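# Place long carton on raised block, keep short carton upright

## Task

Move the long carton onto the raised block so that it rests fully on the block with no part sticking out past any edge, and with the same face on top as at the start; the short carton must finish standing upright on the table with its original top face still up.

## Robot and tools

Robot: two arms, left_arm and right_arm, each carrying an identical right-handed five-finger hand (so the hands are not mirrored; every axis and number means the same on both). Bases in the scene frame: left_arm at (+0.054, +0.678, +0.043) m, right_arm at (-0.005, -0.630, +0.043) m. A post stands behind the arms. Cameras: cam_head_left, cam_head_right, cam_high, each 896x504.

Scene frame: origin at table-top height midway between the arms, +x out over the table, +z up, left_arm on the +y side (image left/right does not follow these names). Reported positions (metres), quaternions (wxyz) and velocities are in this frame and may be off by a few centimetres.

Hand point: a point fixed to each palm, 0.05 m in front of it and 0.15 m out from the wrist flange. Its +z runs along straight fingers, +y points out of the palm, +x runs across the palm away from the thumb. Straight fingers reach about 0.06-0.07 m past the point and sit 0.06 m behind it along -y. A wrist bracket on the little-finger side can strike things; with fingers level the wrist may hang lower than the hand and reach the table first.

The 28-number row (all values in [-1, 1]), used by both execute_actions and move: left arm dx, dy, dz, rx, ry, rz; left hand little, ring, middle, index, thumb_bend, thumb_turn, force_limit, speed; then the same fourteen for the right arm. Both arms always appear in every row.
Pose numbers are offsets, not poses: they are measured from that arm's current Hand target (the last commanded pose) along the Hand target's own axes. Scale: 1.0 = 0.6 m for dx, dy, dz and 180 degrees for the rotation vector rx, ry, rz. Six zeros asks nothing new of that arm. Repeating an offset in a later call moves the arm further.
Hand numbers are absolute targets. Fingers and thumb_bend: +1 straight/open, -1 curled/closed. thumb_turn: +1 beside the palm, -1 across in front of the palm facing the fingers. force_limit maps -1..+1 to roughly 0..10 N at the fingertip (0..15 N for the two thumb motors); a closing motor stops at that load. speed rises from near zero at -1 to full at +0.48 and stays full above; use about -0.94 or lower for a gentle close. To leave a hand unchanged, resend the exact eight numbers last carried out for it (before any were sent, use hand_measured plus hand_force_limit and hand_speed). With the thumb in front, the hand wraps objects about 0.035-0.065 m thick; thumb tip against index pad can pinch a light item up to about 0.08 m.

Tools:
- execute_actions(actions, cameras): actions is a list of actions; each action is a list of up to 15 rows, one row per 1/30 s step, a short action holding its final row to step 15. Every row in an action counts from the Hand target at that action's start. An empty list returns camera images. cameras: list of names, ["all"], or [].
- move(target, speed, blend, stop_force, zero, blocking, cameras): straight-line motion of each hand point toward the offset in target (one row, or up to 15 rows, all counted from the same starting Hand targets). speed in m/s, 0.002-3.2, default 0.25 (turn rate twice that in rad/s), one value or one per target. blend in m rounds corners in a list; 0 stops at each. stop_force, 4-120 N, ends an arm's path when its wrist sensor feels that much push against the motion; the arm then backs to just before contact; rows must share the same hand numbers. zero (default true) re-zeros the sensor first. blocking=false returns early (not allowed with stop_force). Paths do not avoid obstacles or the other arm and all finish together, capped at 10 s. The result adds a move: line: done, off_target, moving, held or fault, plus limits such as paced or held.
- wait(seconds 0-3600, cameras): lets time pass; a running move continues.
- stop(cameras): brakes a running move.
- zoom_image(camera, region [x0, y0, x1, y1] in pixels, at most 504x504): closer view of the latest image.
- show_instructions(): shows the reference pages.
- zero_wrist_force(arm: left_arm or right_arm): re-zeros that sensor.
- finished_scene(scene: 1): ends the scene for good.

Results: end_effector_position and quat of each hand point, Hand target (basis for the next offsets; the hand often rests a little short, so send the remaining distance as an offset), joint positions and torques, Wrist force/torque in the hand's own axes (plus the peak since last shown), hand_measured, hand_stopped_by (moving, target, force, stalled, fault) and hand_load_n, each six values in row order; a lost grip shows as hand_load_n dropping near 0. Motor temperatures and MOTOR HOT warnings also appear.

Cautions: commanded orientation is clipped to 32 degrees from the current one per step, and arms lag their commands. A small target beyond a firm contact can trigger a fault stop (about 150 N outside force or joint torque limits; wrist joints tolerate only about 42-44 N m), halting the arm 10 s. Do not let the arms press on each other or grip the other hand. Avoid a wrist passing near its base axis. Set cartons down without dropping them even slightly, never release a moving part, do not knock or ram anything, and keep everything on the table; the short carton must not be tipped. Long stretched holds heat motors and can force a cooling stop.

Each tool is called after ">>>" by a JSON object that holds its "api" and its "payload".

Reference images:

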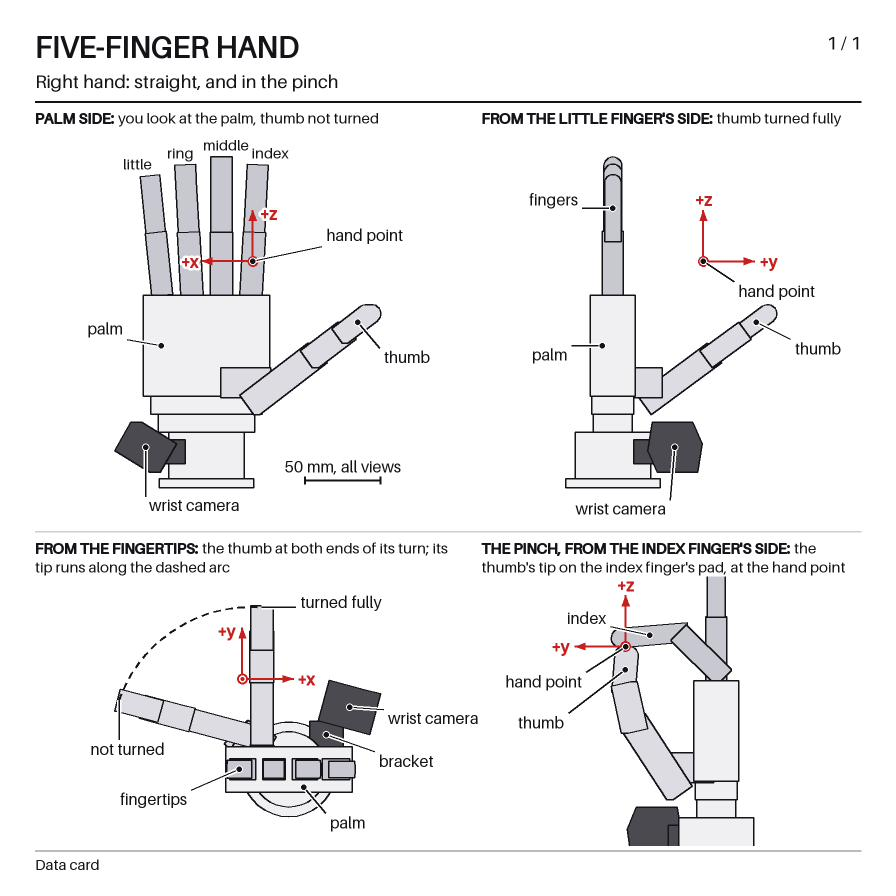

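## Session

>>> {"api": "execute_actions", "payload": {"actions": []}}

Scene clock: 0.00 s.
left_arm: end_effector_position=(+0.4820, +0.1144, +0.2146) hand_measured=(+1.000, +1.000, +1.000, +1.000, +1.000, +1.000) hand_load_n=(+0.0, +0.0, +0.0, -0.5, +0.0, +0.0) hand_stopped_by=(target, target, target, target, target, target) hand_force_limit=0.00 hand_speed=-0.80 end_effector_quat_wxyz=(-0.050, +0.111, +0.984, -0.128) | right_arm: end_effector_position=(+0.7294, -0.5127, +0.3261) hand_measured=(+1.000, +1.000, +1.000, +1.000, +1.000, +1.000) hand_load_n=(+0.0, +0.0, +0.0, +0.0, +0.0, +0.0) hand_stopped_by=(target, target, target, target, target, target) hand_force_limit=0.00 hand_speed=-0.80 end_effector_quat_wxyz=(+0.166, +0.673, +0.567, +0.445)
Joint positions: left_arm=[-1.153 -1.101 1.572 0.922 1.782 -2.54] | right_arm=[-0.165 -1.495 2.044 0.099 1.138 0.206]
Joint velocities: within noise
Joint torques (N m): no reading
Motor temperatures (°C): left_arm=[36 33 30 37 41 40] | right_arm=[33 35 38 40 44 37]
Wrist force (N): no reading
Wrist torque (N m): no reading
Wrist force, peak (N): no reading
Hand target: left_arm +0.4820, +0.1144, +0.2146; -0.050, +0.111, +0.984, -0.128 | right_arm +0.7294, -0.5127, +0.3261; +0.166, +0.673, +0.567, +0.445

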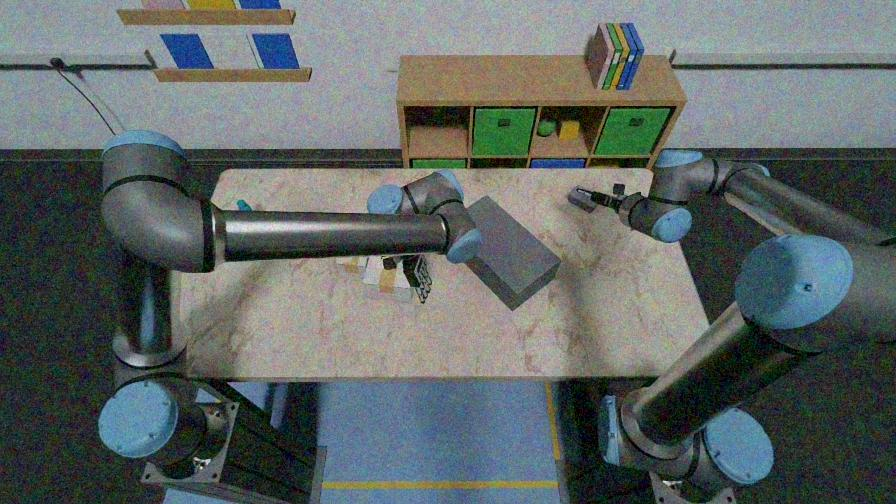

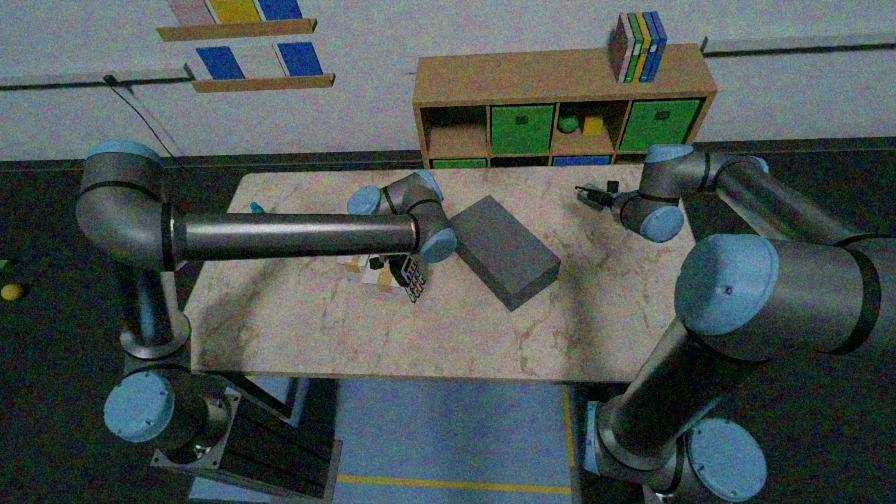

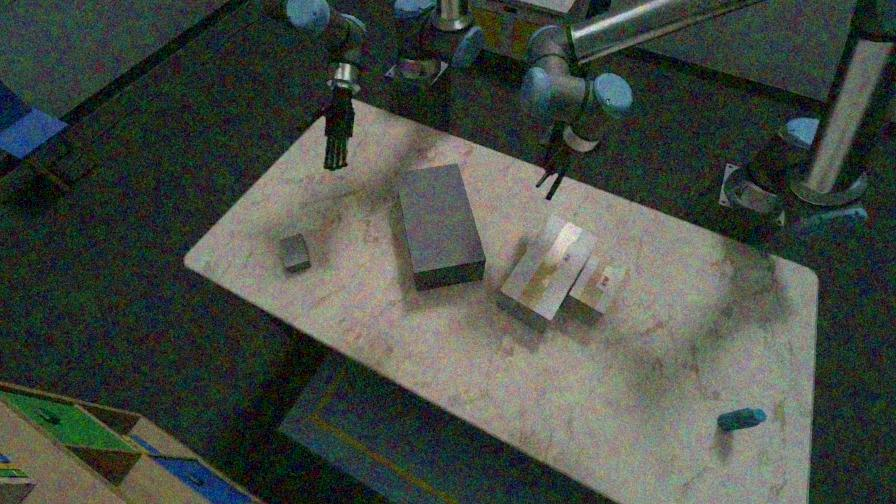

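>>> {"api": "zoom_image", "payload": {"camera": "cam_high", "region": [360, 130, 700, 370]}}

>>> {"api": "zoom_image", "payload": {"camera": "cam_head_left", "region": [320, 160, 620, 340]}}

>>> {"api": "zoom_image", "payload": {"camera": "cam_head_right", "region": [320, 160, 620, 340]}}

Scaled by 1.482 from the camera's image (finer frame: 1280x720).

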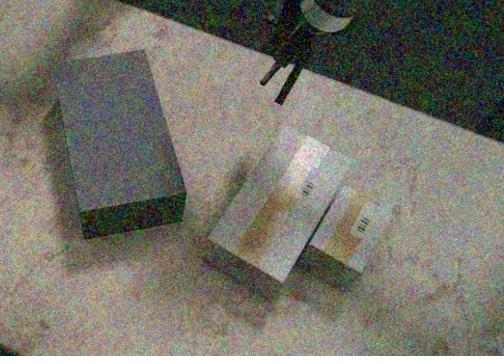

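Scaled by 1.680 from the camera's image (finer frame: 1280x720).

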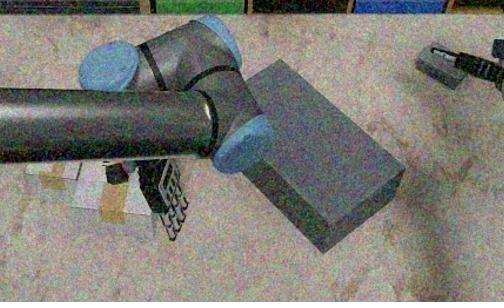

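Scaled by 1.680 from the camera's image (finer frame: 1280x720).

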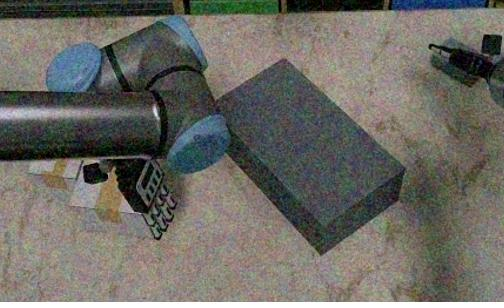

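>>> {"api": "move", "payload": {"target": [[0.0233,-0.0877,-0.32,0,0,0,1,1,1,1,1,1,0,-0.8,0,0,0,0,0,0,1,1,1,1,1,1,0,-0.8],[0.158,0.462,-0.46,-0.0819,-0.032,-0.071,1,1,1,1,1,1,0,-0.8,0,0,0,0,0,0,1,1,1,1,1,1,0,-0.8]], "blend": 0.03, "speed": 0.25, "cameras": ["all"]}}

Scene clock: 52.37 s.
left_arm: end_effector_position=(+0.4816, +0.4637, +0.4140) hand_measured=(+1.000, +1.000, +1.000, +1.000, +1.000, +1.000) hand_load_n=(+0.0, +0.0, +0.0, +0.0, +0.0, +0.0) hand_stopped_by=(target, target, target, target, target, target) hand_force_limit=0.00 hand_speed=-0.80 end_effector_quat_wxyz=(+0.000, +0.000, +1.000, +0.000) | right_arm: end_effector_position=(+0.7294, -0.5127, +0.3261) hand_measured=(+1.000, +1.000, +1.000, +1.000, +1.000, +1.000) hand_load_n=(+0.0, +0.0, +0.0, +0.0, +0.0, +0.0) hand_stopped_by=(target, target, target, target, target, target) hand_force_limit=0.00 hand_speed=-0.80 end_effector_quat_wxyz=(+0.166, +0.673, +0.567, +0.445)
Joint positions: left_arm=[-0.954 -1.538 1.813 1.296 1.571 -2.547] | right_arm=[-0.165 -1.495 2.044 0.099 1.138 0.206]
Joint torques (N m): left_arm=[11.26 -49.73 -24.35 6.59 -2.06 2.46] | right_arm=[-0.14 -36.95 -34.31 1.46 -0.45 0.26]
Wrist force (N): left_arm=[-0.3 0.6 -0.7] | right_arm=[0.4 0.2 -0.4]
Wrist torque (N m): left_arm=[0.12 0.14 -0.06] | right_arm=[0.05 -0.04 0.03]
Wrist force, peak (N): left_arm=[-0.4 1.7 -0.4] | right_arm=[0.7 0.8 -0.5]
Hand target: left_arm +0.4817, +0.4640, +0.4140; +0.000, +0.000, +1.000, +0.000 | right_arm +0.7294, -0.5127, +0.3261; +0.166, +0.673, +0.567, +0.445
Off the commanded pose: left_arm 0.000 m, 0 deg | right_arm 0.000 m, 0 deg.
move: done

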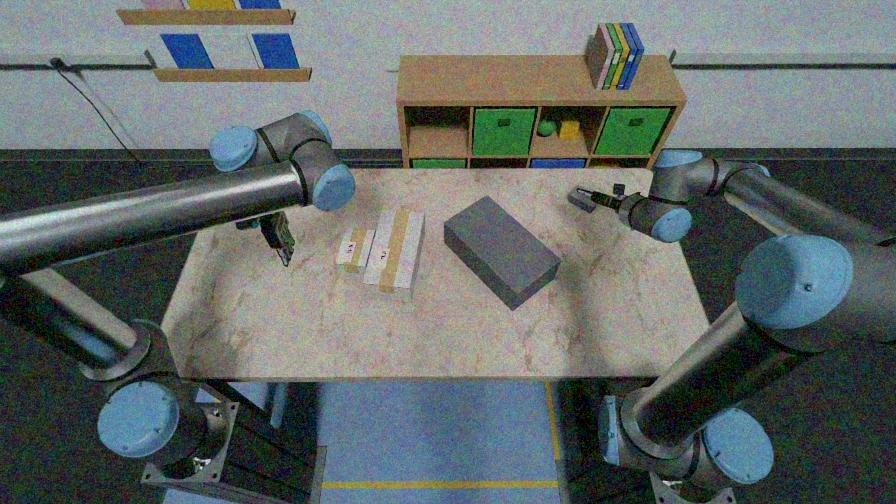

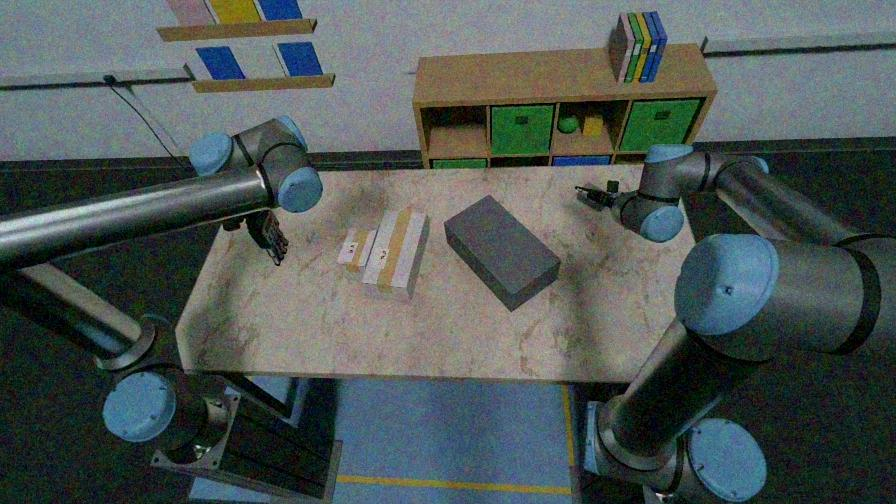

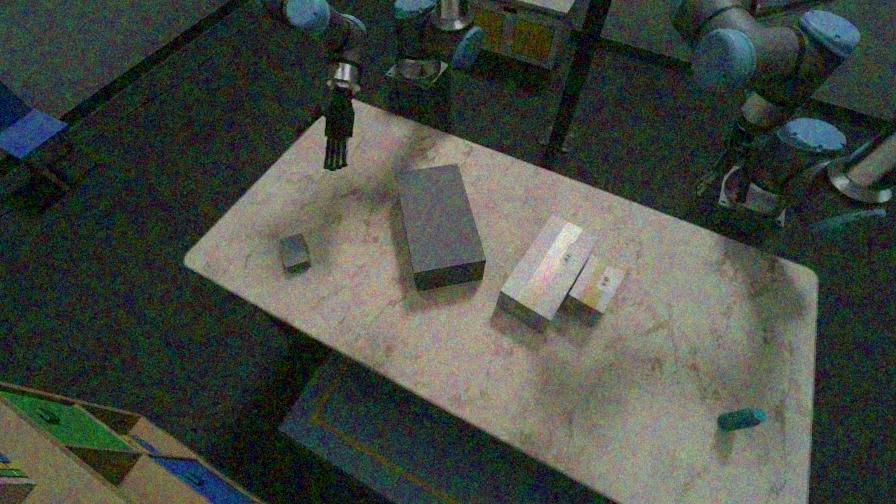

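>>> {"api": "zoom_image", "payload": {"camera": "cam_head_left", "region": [320, 180, 580, 330]}}

>>> {"api": "zoom_image", "payload": {"camera": "cam_head_right", "region": [320, 180, 580, 330]}}

>>> {"api": "zoom_image", "payload": {"camera": "cam_high", "region": [380, 150, 660, 350]}}

Scaled by 1.938 from the camera's image (finer frame: 1280x720).

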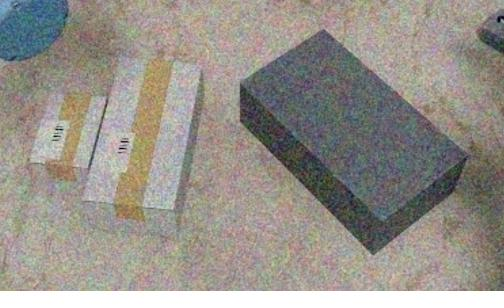

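Scaled by 1.938 from the camera's image (finer frame: 1280x720).

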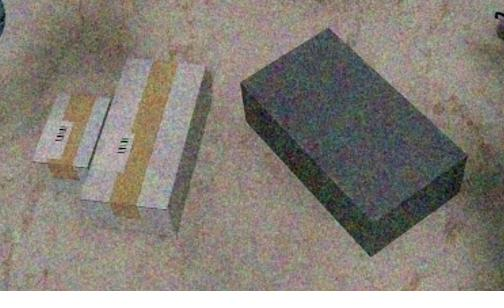

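Scaled by 1.800 from the camera's image (finer frame: 1280x720).

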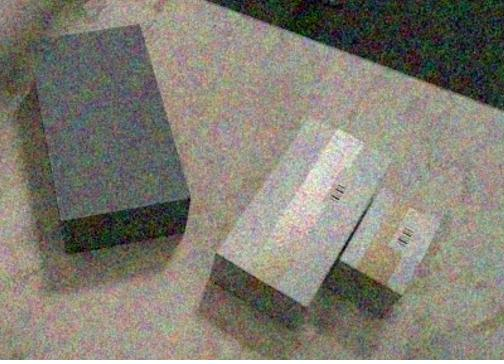

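>>> {"api": "zoom_image", "payload": {"camera": "cam_head_left", "region": [200, 160, 400, 320]}}

>>> {"api": "zoom_image", "payload": {"camera": "cam_high", "region": [640, 50, 840, 250]}}

>>> {"api": "zoom_image", "payload": {"camera": "cam_high", "region": [240, 20, 440, 220]}}

Scaled by 2.520 from the camera's image (finer frame: 1280x720).

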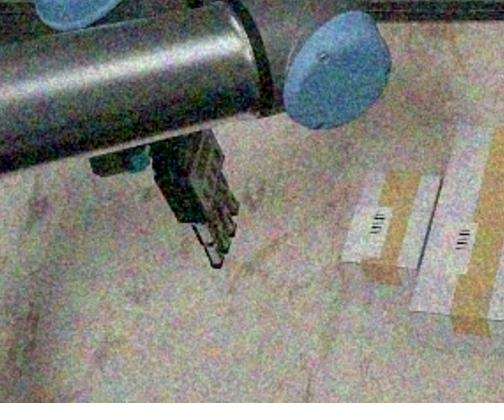

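Scaled by 2.520 from the camera's image (finer frame: 1280x720).

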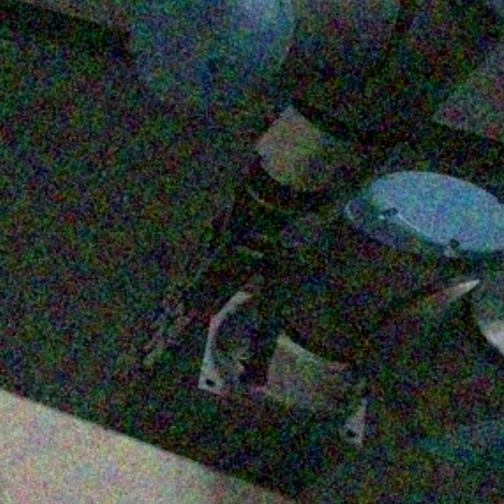

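Scaled by 2.520 from the camera's image (finer frame: 1280x720).

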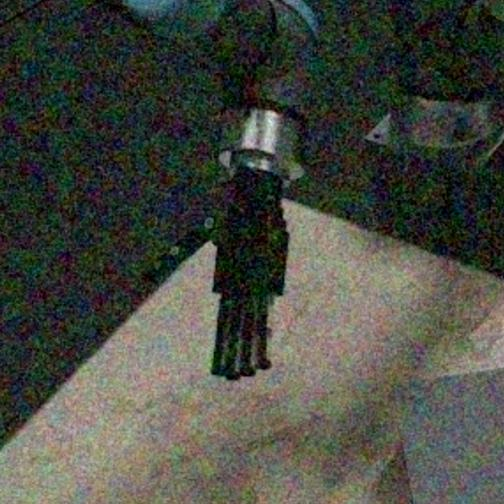

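>>> {"api": "move", "payload": {"target": [-0.533,-0.517,0.183,0,0,-0.4556,1,1,1,1,1,1,0,-0.8,0.737,-0.490,-0.172,0.2769,-0.1506,-0.0090,1,1,1,1,1,1,0,-0.8], "speed": 0.25, "cameras": ["all"]}}

Scene clock: 271.83 s.
left_arm: end_effector_position=(+0.8017, +0.1541, +0.3041) hand_measured=(+1.000, +1.000, +1.000, +1.000, +1.000, +1.000) hand_load_n=(+0.0, +0.0, +0.0, +0.0, -0.5, +0.0) hand_stopped_by=(target, target, target, target, target, target) hand_force_limit=0.00 hand_speed=-0.80 end_effector_quat_wxyz=(+0.000, -0.656, +0.754, +0.000) | right_arm: end_effector_position=(+0.4498, -0.0502, +0.3502) hand_measured=(+1.000, +1.000, +1.000, +1.000, +1.000, +1.000) hand_load_n=(-0.5, +0.0, +0.0, +0.0, +0.0, +0.0) hand_stopped_by=(target, target, target, target, target, target) hand_force_limit=0.00 hand_speed=-0.80 end_effector_quat_wxyz=(+0.000, +0.755, +0.656, +0.000)
Joint positions: left_arm=[-0.769 -0.577 0.554 1.594 1.571 -3.793] | right_arm=[0.775 -1.09 1.356 1.305 1.571 0.898]
Joint torques (N m): left_arm=[10.19 -88.94 -48.87 6.46 1.26 -1.58] | right_arm=[15.74 -52.17 -46.85 6.94 -1.95 2.47]
Wrist force (N): left_arm=[0.3 0.4 -1.0] | right_arm=[-1.3 -2.1 -1.3]
Wrist torque (N m): left_arm=[0.15 0.08 0.25] | right_arm=[-0.31 0.24 -0.40]
Wrist force, peak (N): left_arm=[0.4 1.4 -1.5] | right_arm=[-0.5 -2.3 -1.6]
Hand target: left_arm +0.8017, +0.1541, +0.3041; +0.000, -0.656, +0.754, +0.000 | right_arm +0.4498, -0.0502, +0.3502; +0.000, +0.755, +0.656, +0.000
Off the commanded pose: left_arm 0.000 m, 0 deg | right_arm 0.000 m, 0 deg.
move: done

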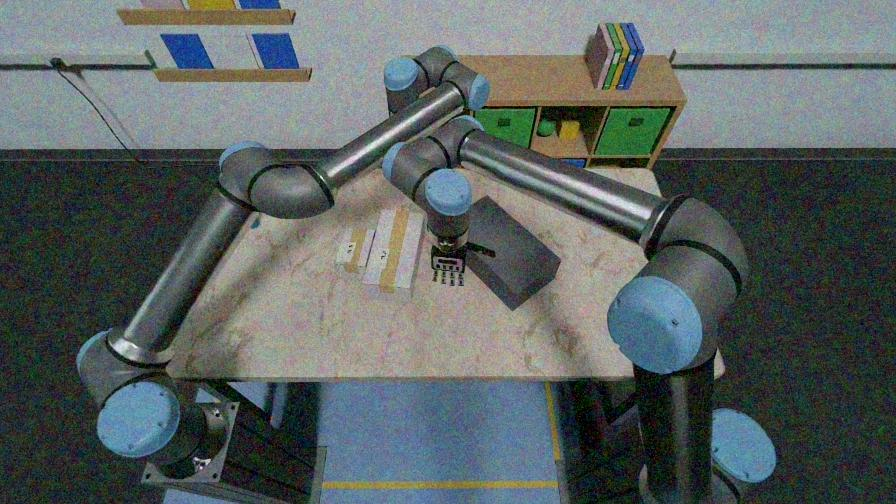

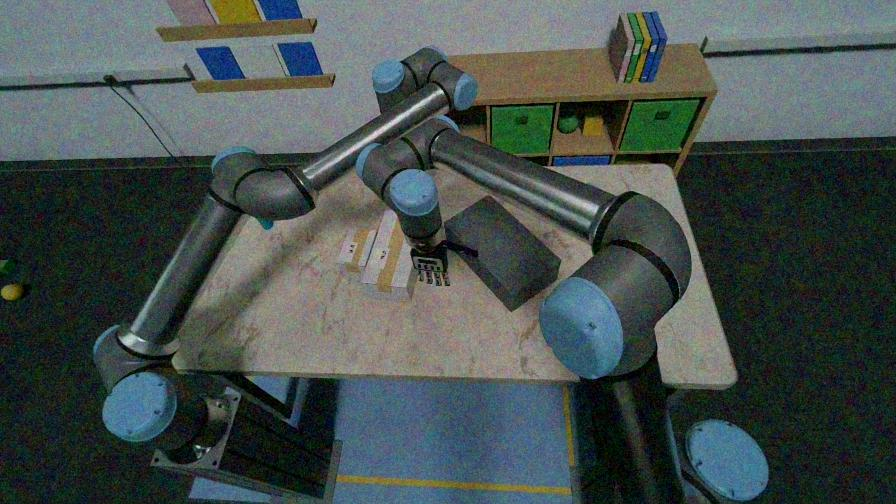

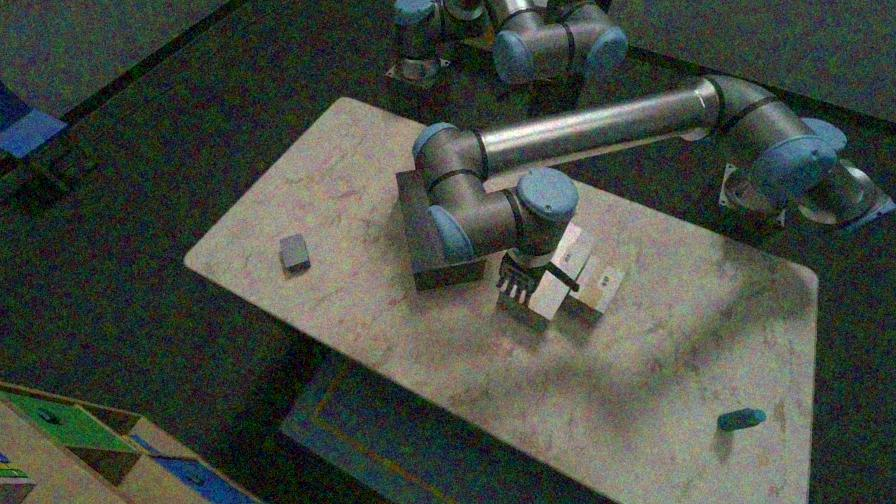

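>>> {"api": "move", "payload": {"target": [[-0.378,0.3056,-0.083,0,0,0.622,1,1,1,1,1,1,0,-0.8,-0.4195,0.0085,-0.05,0,0,0,1,1,1,1,1,1,0,-0.8],[-0.139,0.519,0.007,0,0,-0.5056,1,1,1,1,1,1,0,-0.8,-0.4195,0.0085,-0.05,0,0,0,1,1,1,1,1,1,0,-0.8]], "speed": 0.3, "blend": 0.03, "cameras": ["all"]}}

Scene clock: 812.87 s.
left_arm: end_effector_position=(+0.5049, +0.2797, +0.2999) hand_measured=(+1.000, +1.000, +1.000, +1.000, +1.000, +1.000) hand_load_n=(+0.0, +0.5, +0.0, +0.0, +0.0, +0.0) hand_stopped_by=(target, target, target, target, target, target) hand_force_limit=0.00 hand_speed=-0.80 end_effector_quat_wxyz=(+0.000, +0.998, -0.060, +0.000) | right_arm: end_effector_position=(+0.4199, -0.3002, +0.3801) hand_measured=(+1.000, +1.000, +1.000, +1.000, +1.000, +1.000) hand_load_n=(+0.0, +0.0, +0.0, +0.0, +0.0, +0.0) hand_stopped_by=(target, target, target, target, target, target) hand_force_limit=0.00 hand_speed=-0.80 end_effector_quat_wxyz=(+0.000, +0.755, +0.656, +0.000)
Joint positions: left_arm=[-0.887 -1.283 1.725 1.129 1.571 0.784] | right_arm=[0.46 -1.455 1.785 1.24 1.571 0.583]
Joint torques (N m): left_arm=[-12.04 -41.9 -44.37 5.25 1.35 2.68] | right_arm=[-14.34 -57.29 -24.73 7.04 -2.05 -1.78]
Wrist force (N): left_arm=[-0.3 0.1 -1.8] | right_arm=[-1.5 -2.9 -2.7]
Wrist torque (N m): left_arm=[0.16 0.16 -0.13] | right_arm=[-0.35 0.28 -0.20]
Wrist force, peak (N): left_arm=[0.2 0.2 -2.9] | right_arm=[-1.7 -3.0 -3.3]
Hand target: left_arm +0.5048, +0.2797, +0.2999; +0.000, +0.998, -0.060, +0.000 | right_arm +0.4199, -0.3002, +0.3801; +0.000, +0.755, +0.656, +0.000
Off the commanded pose: left_arm 0.000 m, 0 deg | right_arm 0.000 m, 0 deg.
move: done

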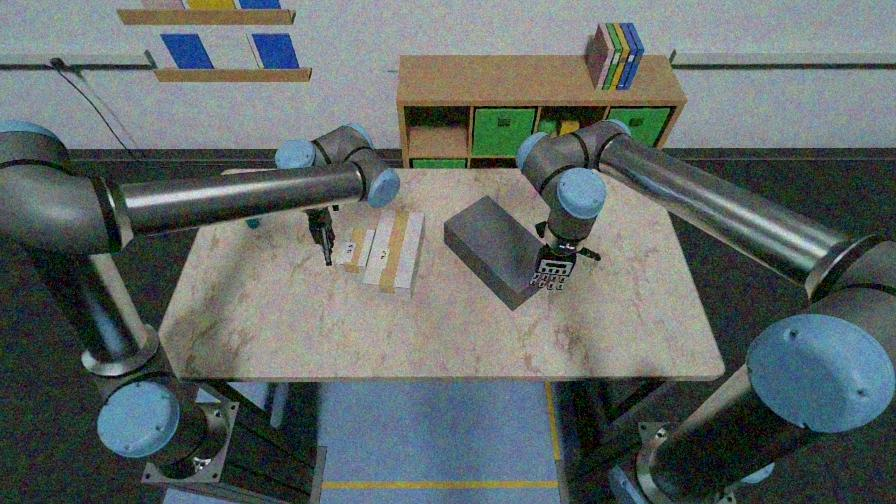

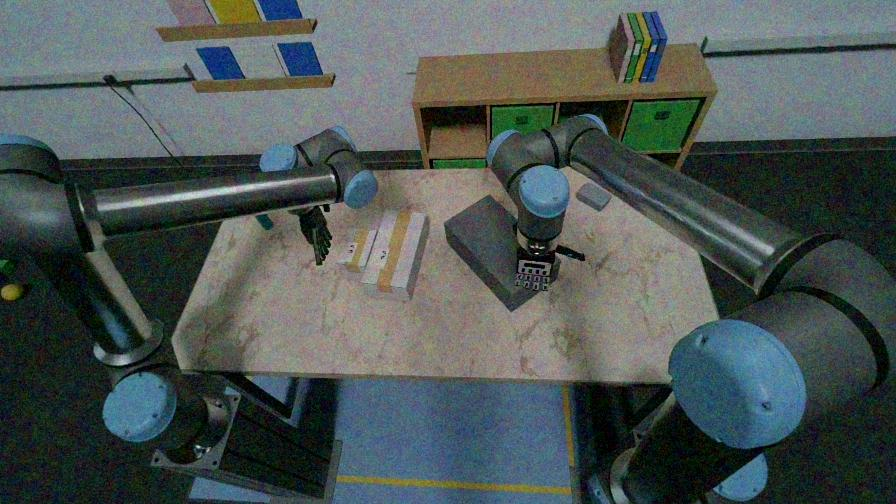

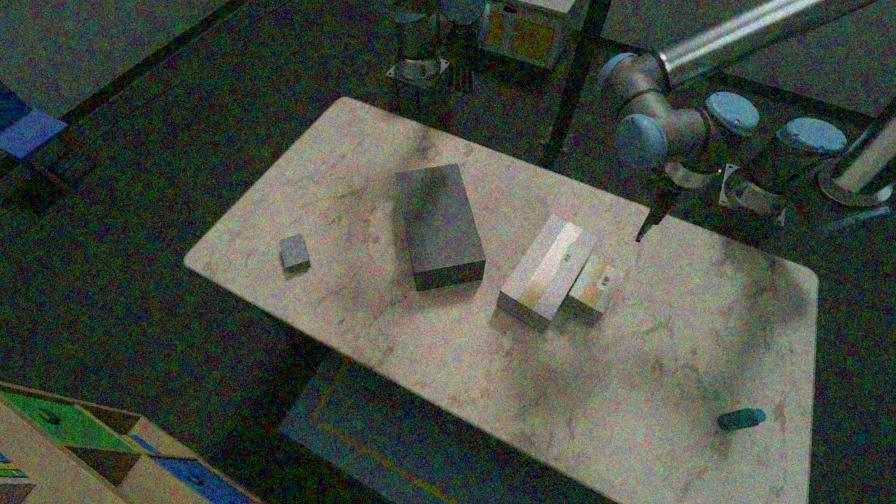

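>>> {"api": "move", "payload": {"target": [0,0,0.333,0,0,0,1,1,1,1,1,1,0,-0.8,0,0,0,0,0,0,1,1,1,1,1,1,0,-0.8], "speed": 0.15, "cameras": ["all"]}}

>>> {"api": "zoom_image", "payload": {"camera": "cam_head_left", "region": [280, 180, 480, 320]}}

>>> {"api": "zoom_image", "payload": {"camera": "cam_high", "region": [480, 180, 680, 340]}}

Scene clock: 832.73 s.
left_arm: end_effector_position=(+0.5040, +0.2809, +0.1577) hand_measured=(+1.000, +1.000, +1.000, +1.000, +1.000, +1.000) hand_load_n=(+0.0, +0.0, +0.0, +0.0, +0.0, +0.0) hand_stopped_by=(target, target, target, target, target, target) hand_force_limit=0.00 hand_speed=-0.80 end_effector_quat_wxyz=(-0.002, +0.998, -0.061, -0.002) | right_arm: end_effector_position=(+0.4199, -0.3002, +0.3801) hand_measured=(+1.000, +1.000, +1.000, +1.000, +1.000, +1.000) hand_load_n=(+0.0, +0.0, +0.0, +0.0, +0.0, +0.0) hand_stopped_by=(target, target, target, target, target, target) hand_force_limit=0.00 hand_speed=-0.80 end_effector_quat_wxyz=(+0.000, +0.755, +0.656, +0.000)
Joint positions: left_arm=[-0.887 -1.156 1.838 0.894 1.57 0.784] | right_arm=[0.46 -1.455 1.785 1.24 1.571 0.583]
Joint torques (N m): left_arm=[-0.05 -57.05 -28.07 3.07 0.06 0.45] | right_arm=[-15.58 -57.63 -24.6 7.07 -1.66 -1.48]
Wrist force (N): left_arm=[-1.4 0.2 -15.7] | right_arm=[-1.8 -2.6 -2.5]
Wrist torque (N m): left_arm=[1.08 0.89 -0.16] | right_arm=[-0.32 0.31 -0.19]
Wrist force, peak (N): left_arm=[-20.4 -6.7 -184.1] | right_arm=[-1.9 -3.3 -3.1]
Hand target: left_arm +0.5040, +0.2809, +0.1577; -0.002, +0.998, -0.061, -0.002 (not the last commanded pose) | right_arm +0.4199, -0.3002, +0.3801; +0.000, +0.755, +0.656, +0.000
Off the commanded pose: left_arm 0.058 m, 0 deg | right_arm 0.000 m, 0 deg.
FORCE FAULT: contact force on the left arm reached its limit, and that arm stopped. The contact can be on any part of that arm, not only on its tool. That arm's remaining commands of this call were not run. That arm is still stopped at the end of this call. That arm stays stopped for about 10 more seconds. Until then a move that you send moves the other arm only, and its call returns only when the move has ended. Once the stop has ended, the next robot result says so. If the stop ends while you think or write, that arm runs what you send next, counted from a new Hand target: where the arm stands when the stop ends. While its stop runs, that arm, its gripper or tool too, takes no new command. Until it ends, the stop uses up actions while you think or wait. An arm that is not stopped still takes commands.
move: fault (left_arm)

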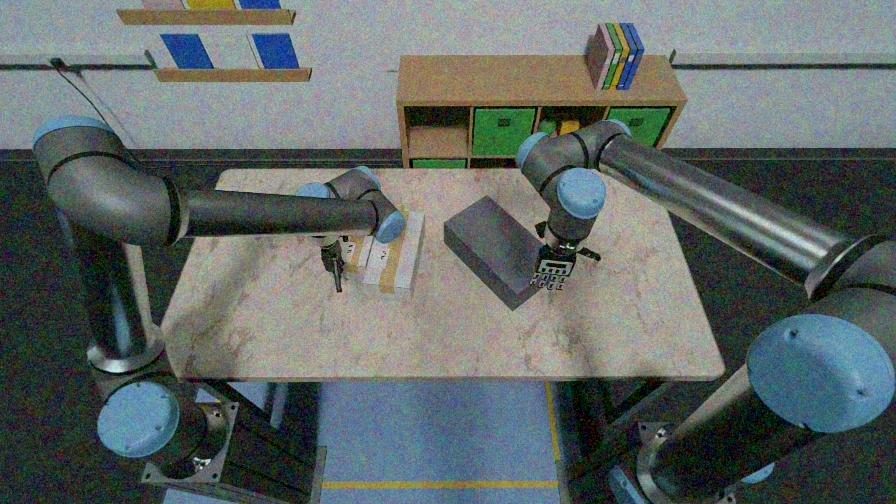

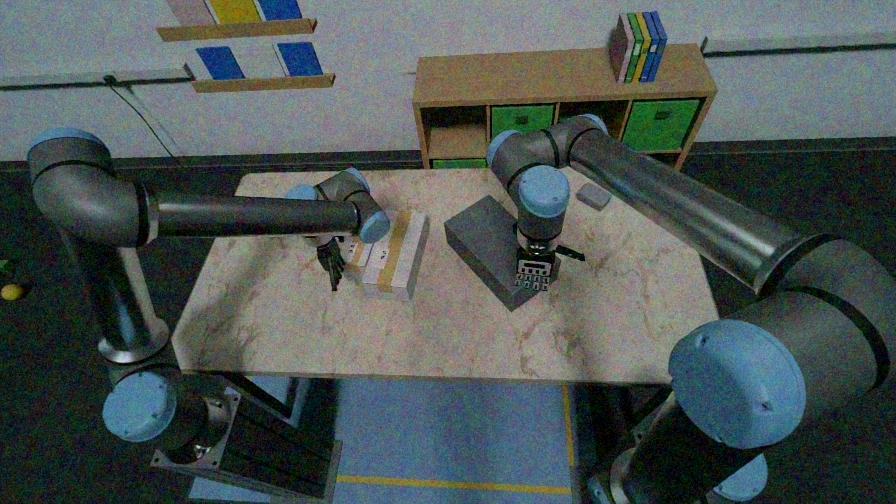

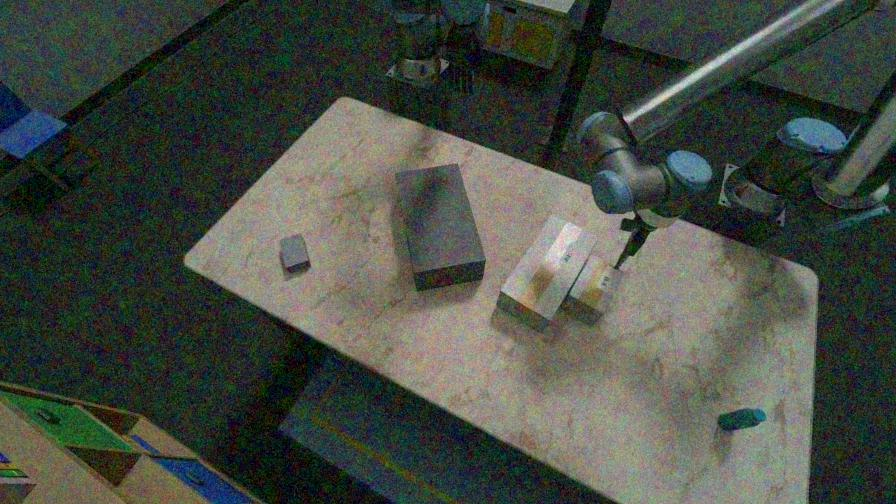

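Scaled by 2.520 from the camera's image (finer frame: 1280x720).

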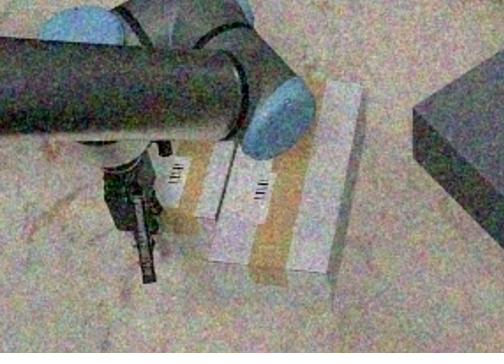

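Scaled by 2.520 from the camera's image (finer frame: 1280x720).

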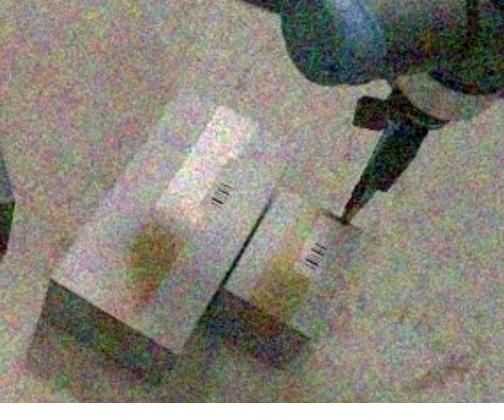

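>>> {"api": "wait", "payload": {"seconds": 1, "cameras": []}}

Scene clock: 866.10 s.
left_arm: end_effector_position=(+0.5039, +0.2809, +0.1577) hand_measured=(+1.000, +1.000, +1.000, +1.000, +1.000, +1.000) hand_load_n=(+0.0, +0.0, +0.0, +0.0, +0.0, +0.0) hand_stopped_by=(target, target, target, target, target, target) hand_force_limit=0.00 hand_speed=-0.80 end_effector_quat_wxyz=(-0.002, +0.998, -0.061, -0.002) | right_arm: end_effector_position=(+0.4199, -0.3002, +0.3801) hand_measured=(+1.000, +1.000, +1.000, +1.000, +1.000, +1.000) hand_load_n=(+0.0, +0.0, +0.0, +0.0, +0.0, +0.0) hand_stopped_by=(target, target, target, target, target, target) hand_force_limit=0.00 hand_speed=-0.80 end_effector_quat_wxyz=(+0.000, +0.755, +0.656, +0.000)
Joint positions: left_arm=[-0.887 -1.156 1.838 0.894 1.57 0.784] | right_arm=[0.46 -1.455 1.785 1.24 1.571 0.583]
Joint torques (N m): left_arm=[0.38 -59.85 -28.38 3.11 0.16 0.25] | right_arm=[-14.26 -57.8 -24.57 7.02 -1.82 -1.31]
Wrist force (N): left_arm=[-1.7 -0.3 -16.0] | right_arm=[-1.3 -3.0 -2.9]
Wrist torque (N m): left_arm=[1.02 0.94 -0.19] | right_arm=[-0.35 0.27 -0.19]
Wrist force, peak (N): left_arm=[-1.5 0.0 -16.2] | right_arm=[-1.9 -3.1 -3.1]
Hand target: left_arm +0.5040, +0.2809, +0.1577; -0.002, +0.998, -0.061, -0.002 (not the last commanded pose) | right_arm +0.4199, -0.3002, +0.3801; +0.000, +0.755, +0.656, +0.000
Off the commanded pose: left_arm 0.058 m, 0 deg | right_arm 0.000 m, 0 deg.
FORCE FAULT, CONTINUED: the left arm's stop, for the force fault that an earlier result reported, is over. The rest of the stop counts as 19 of the actions that you can send in this scene. During its stop the left arm's controller moved it back a little. That arm's target is now where it stood when the stop ended, not its last command. That arm accepts commands again.
wait: 1.00 s; at rest from the start

>>> {"api": "move", "payload": {"target": [0,0,-0.1,0,0,0,1,1,1,1,1,1,0,-0.8,0,0,0,0,0,0,1,1,1,1,1,1,0,-0.8], "speed": 0.1}}

>>> {"api": "move", "payload": {"target": [-0.1,0,0,0,0,0,1,1,1,1,1,1,0,-0.8,0,0,0,0,0,0,1,1,1,1,1,1,0,-0.8], "speed": 0.2, "cameras": ["all"]}}

>>> {"api": "zoom_image", "payload": {"camera": "cam_head_left", "region": [280, 180, 480, 320]}}

>>> {"api": "zoom_image", "payload": {"camera": "cam_high", "region": [480, 180, 680, 340]}}

Scene clock: 874.47 s.
left_arm: end_effector_position=(+0.5041, +0.2806, +0.2175) hand_measured=(+1.000, +1.000, +1.000, +1.000, +1.000, +1.000) hand_load_n=(+0.0, +0.0, +0.0, +0.0, +0.0, +0.0) hand_stopped_by=(target, target, target, target, target, target) hand_force_limit=0.00 hand_speed=-0.80 end_effector_quat_wxyz=(-0.002, +0.998, -0.061, -0.002) | right_arm: end_effector_position=(+0.4199, -0.3002, +0.3801) hand_measured=(+1.000, +1.000, +1.000, +1.000, +1.000, +1.000) hand_load_n=(+0.0, +0.0, +0.0, +0.0, +0.0, +0.0) hand_stopped_by=(target, target, target, target, target, target) hand_force_limit=0.00 hand_speed=-0.80 end_effector_quat_wxyz=(+0.000, +0.755, +0.656, +0.000)
Joint positions: left_arm=[-0.887 -1.215 1.797 0.994 1.57 0.784] | right_arm=[0.46 -1.455 1.785 1.24 1.571 0.583]
Joint torques (N m): left_arm=[-7.96 -70.43 -41.57 6.79 0.87 -0.21] | right_arm=[-13.91 -58.04 -24.5 6.97 -1.76 -1.16]
Wrist force (N): left_arm=[-0.1 0.2 -1.8] | right_arm=[-1.6 -2.8 -2.7]
Wrist torque (N m): left_arm=[0.16 0.06 -0.12] | right_arm=[-0.34 0.30 -0.20]
Wrist force, peak (N): left_arm=[-1.7 0.2 -16.2] | right_arm=[-2.3 -3.0 -3.1]
Hand target: left_arm +0.5041, +0.2806, +0.2177; -0.002, +0.998, -0.061, -0.002 | right_arm +0.4199, -0.3002, +0.3801; +0.000, +0.755, +0.656, +0.000
Off the commanded pose: left_arm 0.000 m, 0 deg | right_arm 0.000 m, 0 deg.
move: done

Scene clock: 875.43 s.
left_arm: end_effector_position=(+0.4448, +0.2878, +0.2179) hand_measured=(+1.000, +1.000, +1.000, +1.000, +1.000, +1.000) hand_load_n=(+0.0, +0.0, +0.0, +0.0, +0.0, +0.0) hand_stopped_by=(target, target, target, target, target, target) hand_force_limit=0.00 hand_speed=-0.80 end_effector_quat_wxyz=(-0.002, +0.998, -0.061, -0.002) | right_arm: end_effector_position=(+0.4199, -0.3002, +0.3801) hand_measured=(+1.000, +1.000, +1.000, +1.000, +1.000, +1.000) hand_load_n=(+0.0, +0.0, +0.0, +0.0, +0.0, +0.0) hand_stopped_by=(target, target, target, target, target, target) hand_force_limit=0.00 hand_speed=-0.80 end_effector_quat_wxyz=(+0.000, +0.755, +0.656, +0.000)
Joint positions: left_arm=[-0.968 -1.292 1.904 0.964 1.571 0.703] | right_arm=[0.46 -1.455 1.785 1.24 1.571 0.583]
Joint torques (N m): left_arm=[-11.74 -62.78 -18.36 1.72 -0.8 -1.57] | right_arm=[-14.05 -57.58 -24.62 7.07 -1.61 -1.15]
Wrist force (N): left_arm=[0.0 0.8 -2.3] | right_arm=[-1.8 -2.9 -3.0]
Wrist torque (N m): left_arm=[0.29 0.02 0.04] | right_arm=[-0.33 0.34 -0.21]
Wrist force, peak (N): left_arm=[-0.1 0.6 -2.5] | right_arm=[-1.7 -2.9 -3.2]
Hand target: left_arm +0.4446, +0.2879, +0.2179; -0.002, +0.998, -0.061, -0.002 | right_arm +0.4199, -0.3002, +0.3801; +0.000, +0.755, +0.656, +0.000
Off the commanded pose: left_arm 0.000 m, 0 deg | right_arm 0.000 m, 0 deg.
move: done

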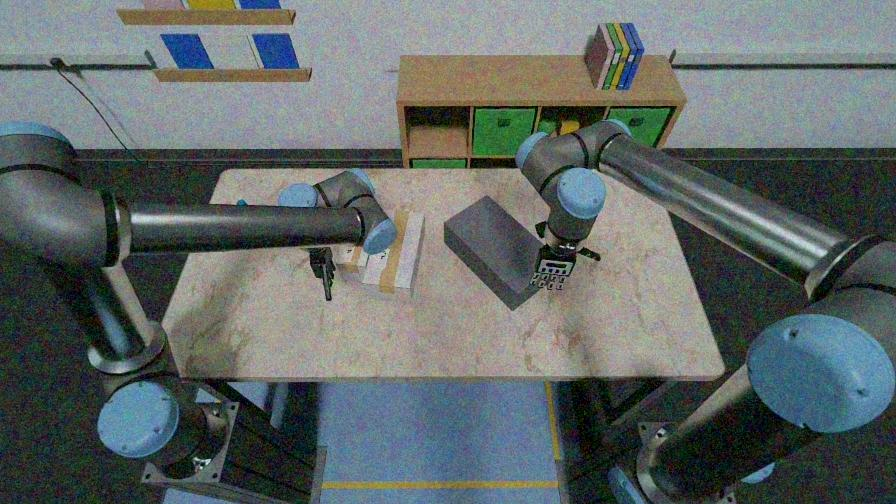

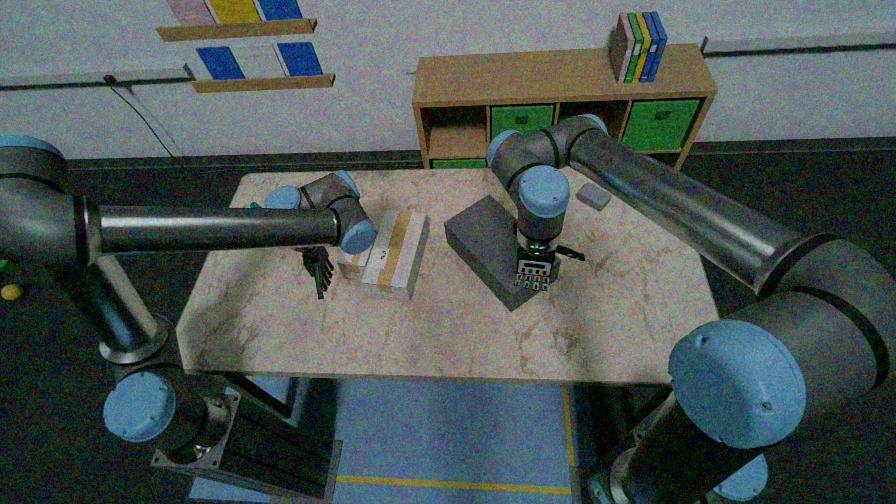

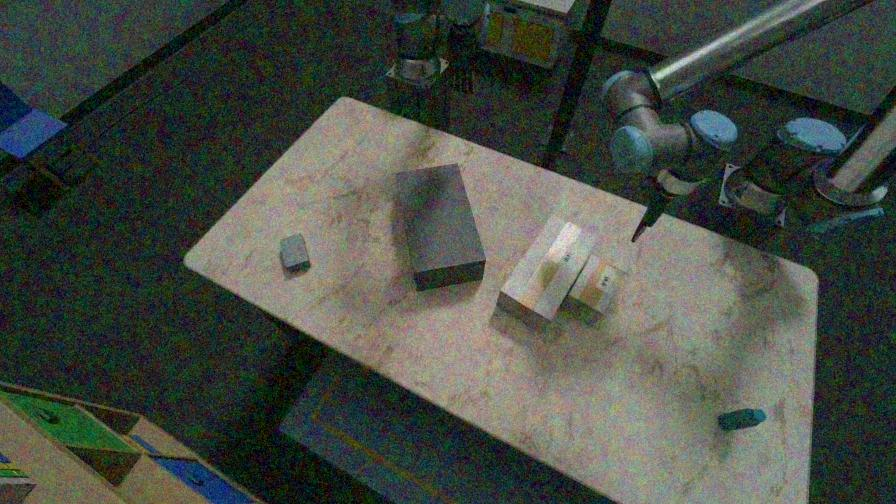

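Scaled by 2.520 from the camera's image (finer frame: 1280x720).

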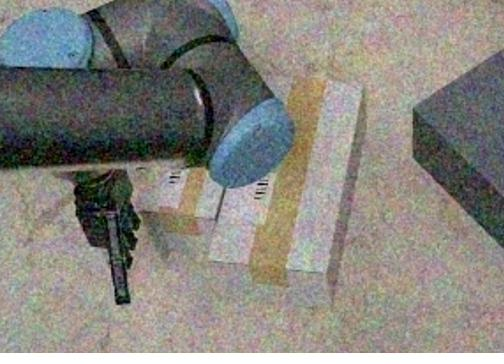

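Scaled by 2.520 from the camera's image (finer frame: 1280x720).

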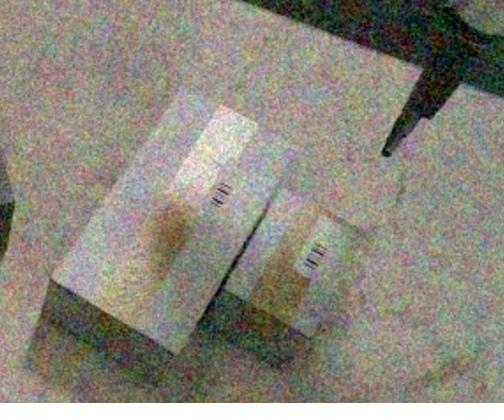

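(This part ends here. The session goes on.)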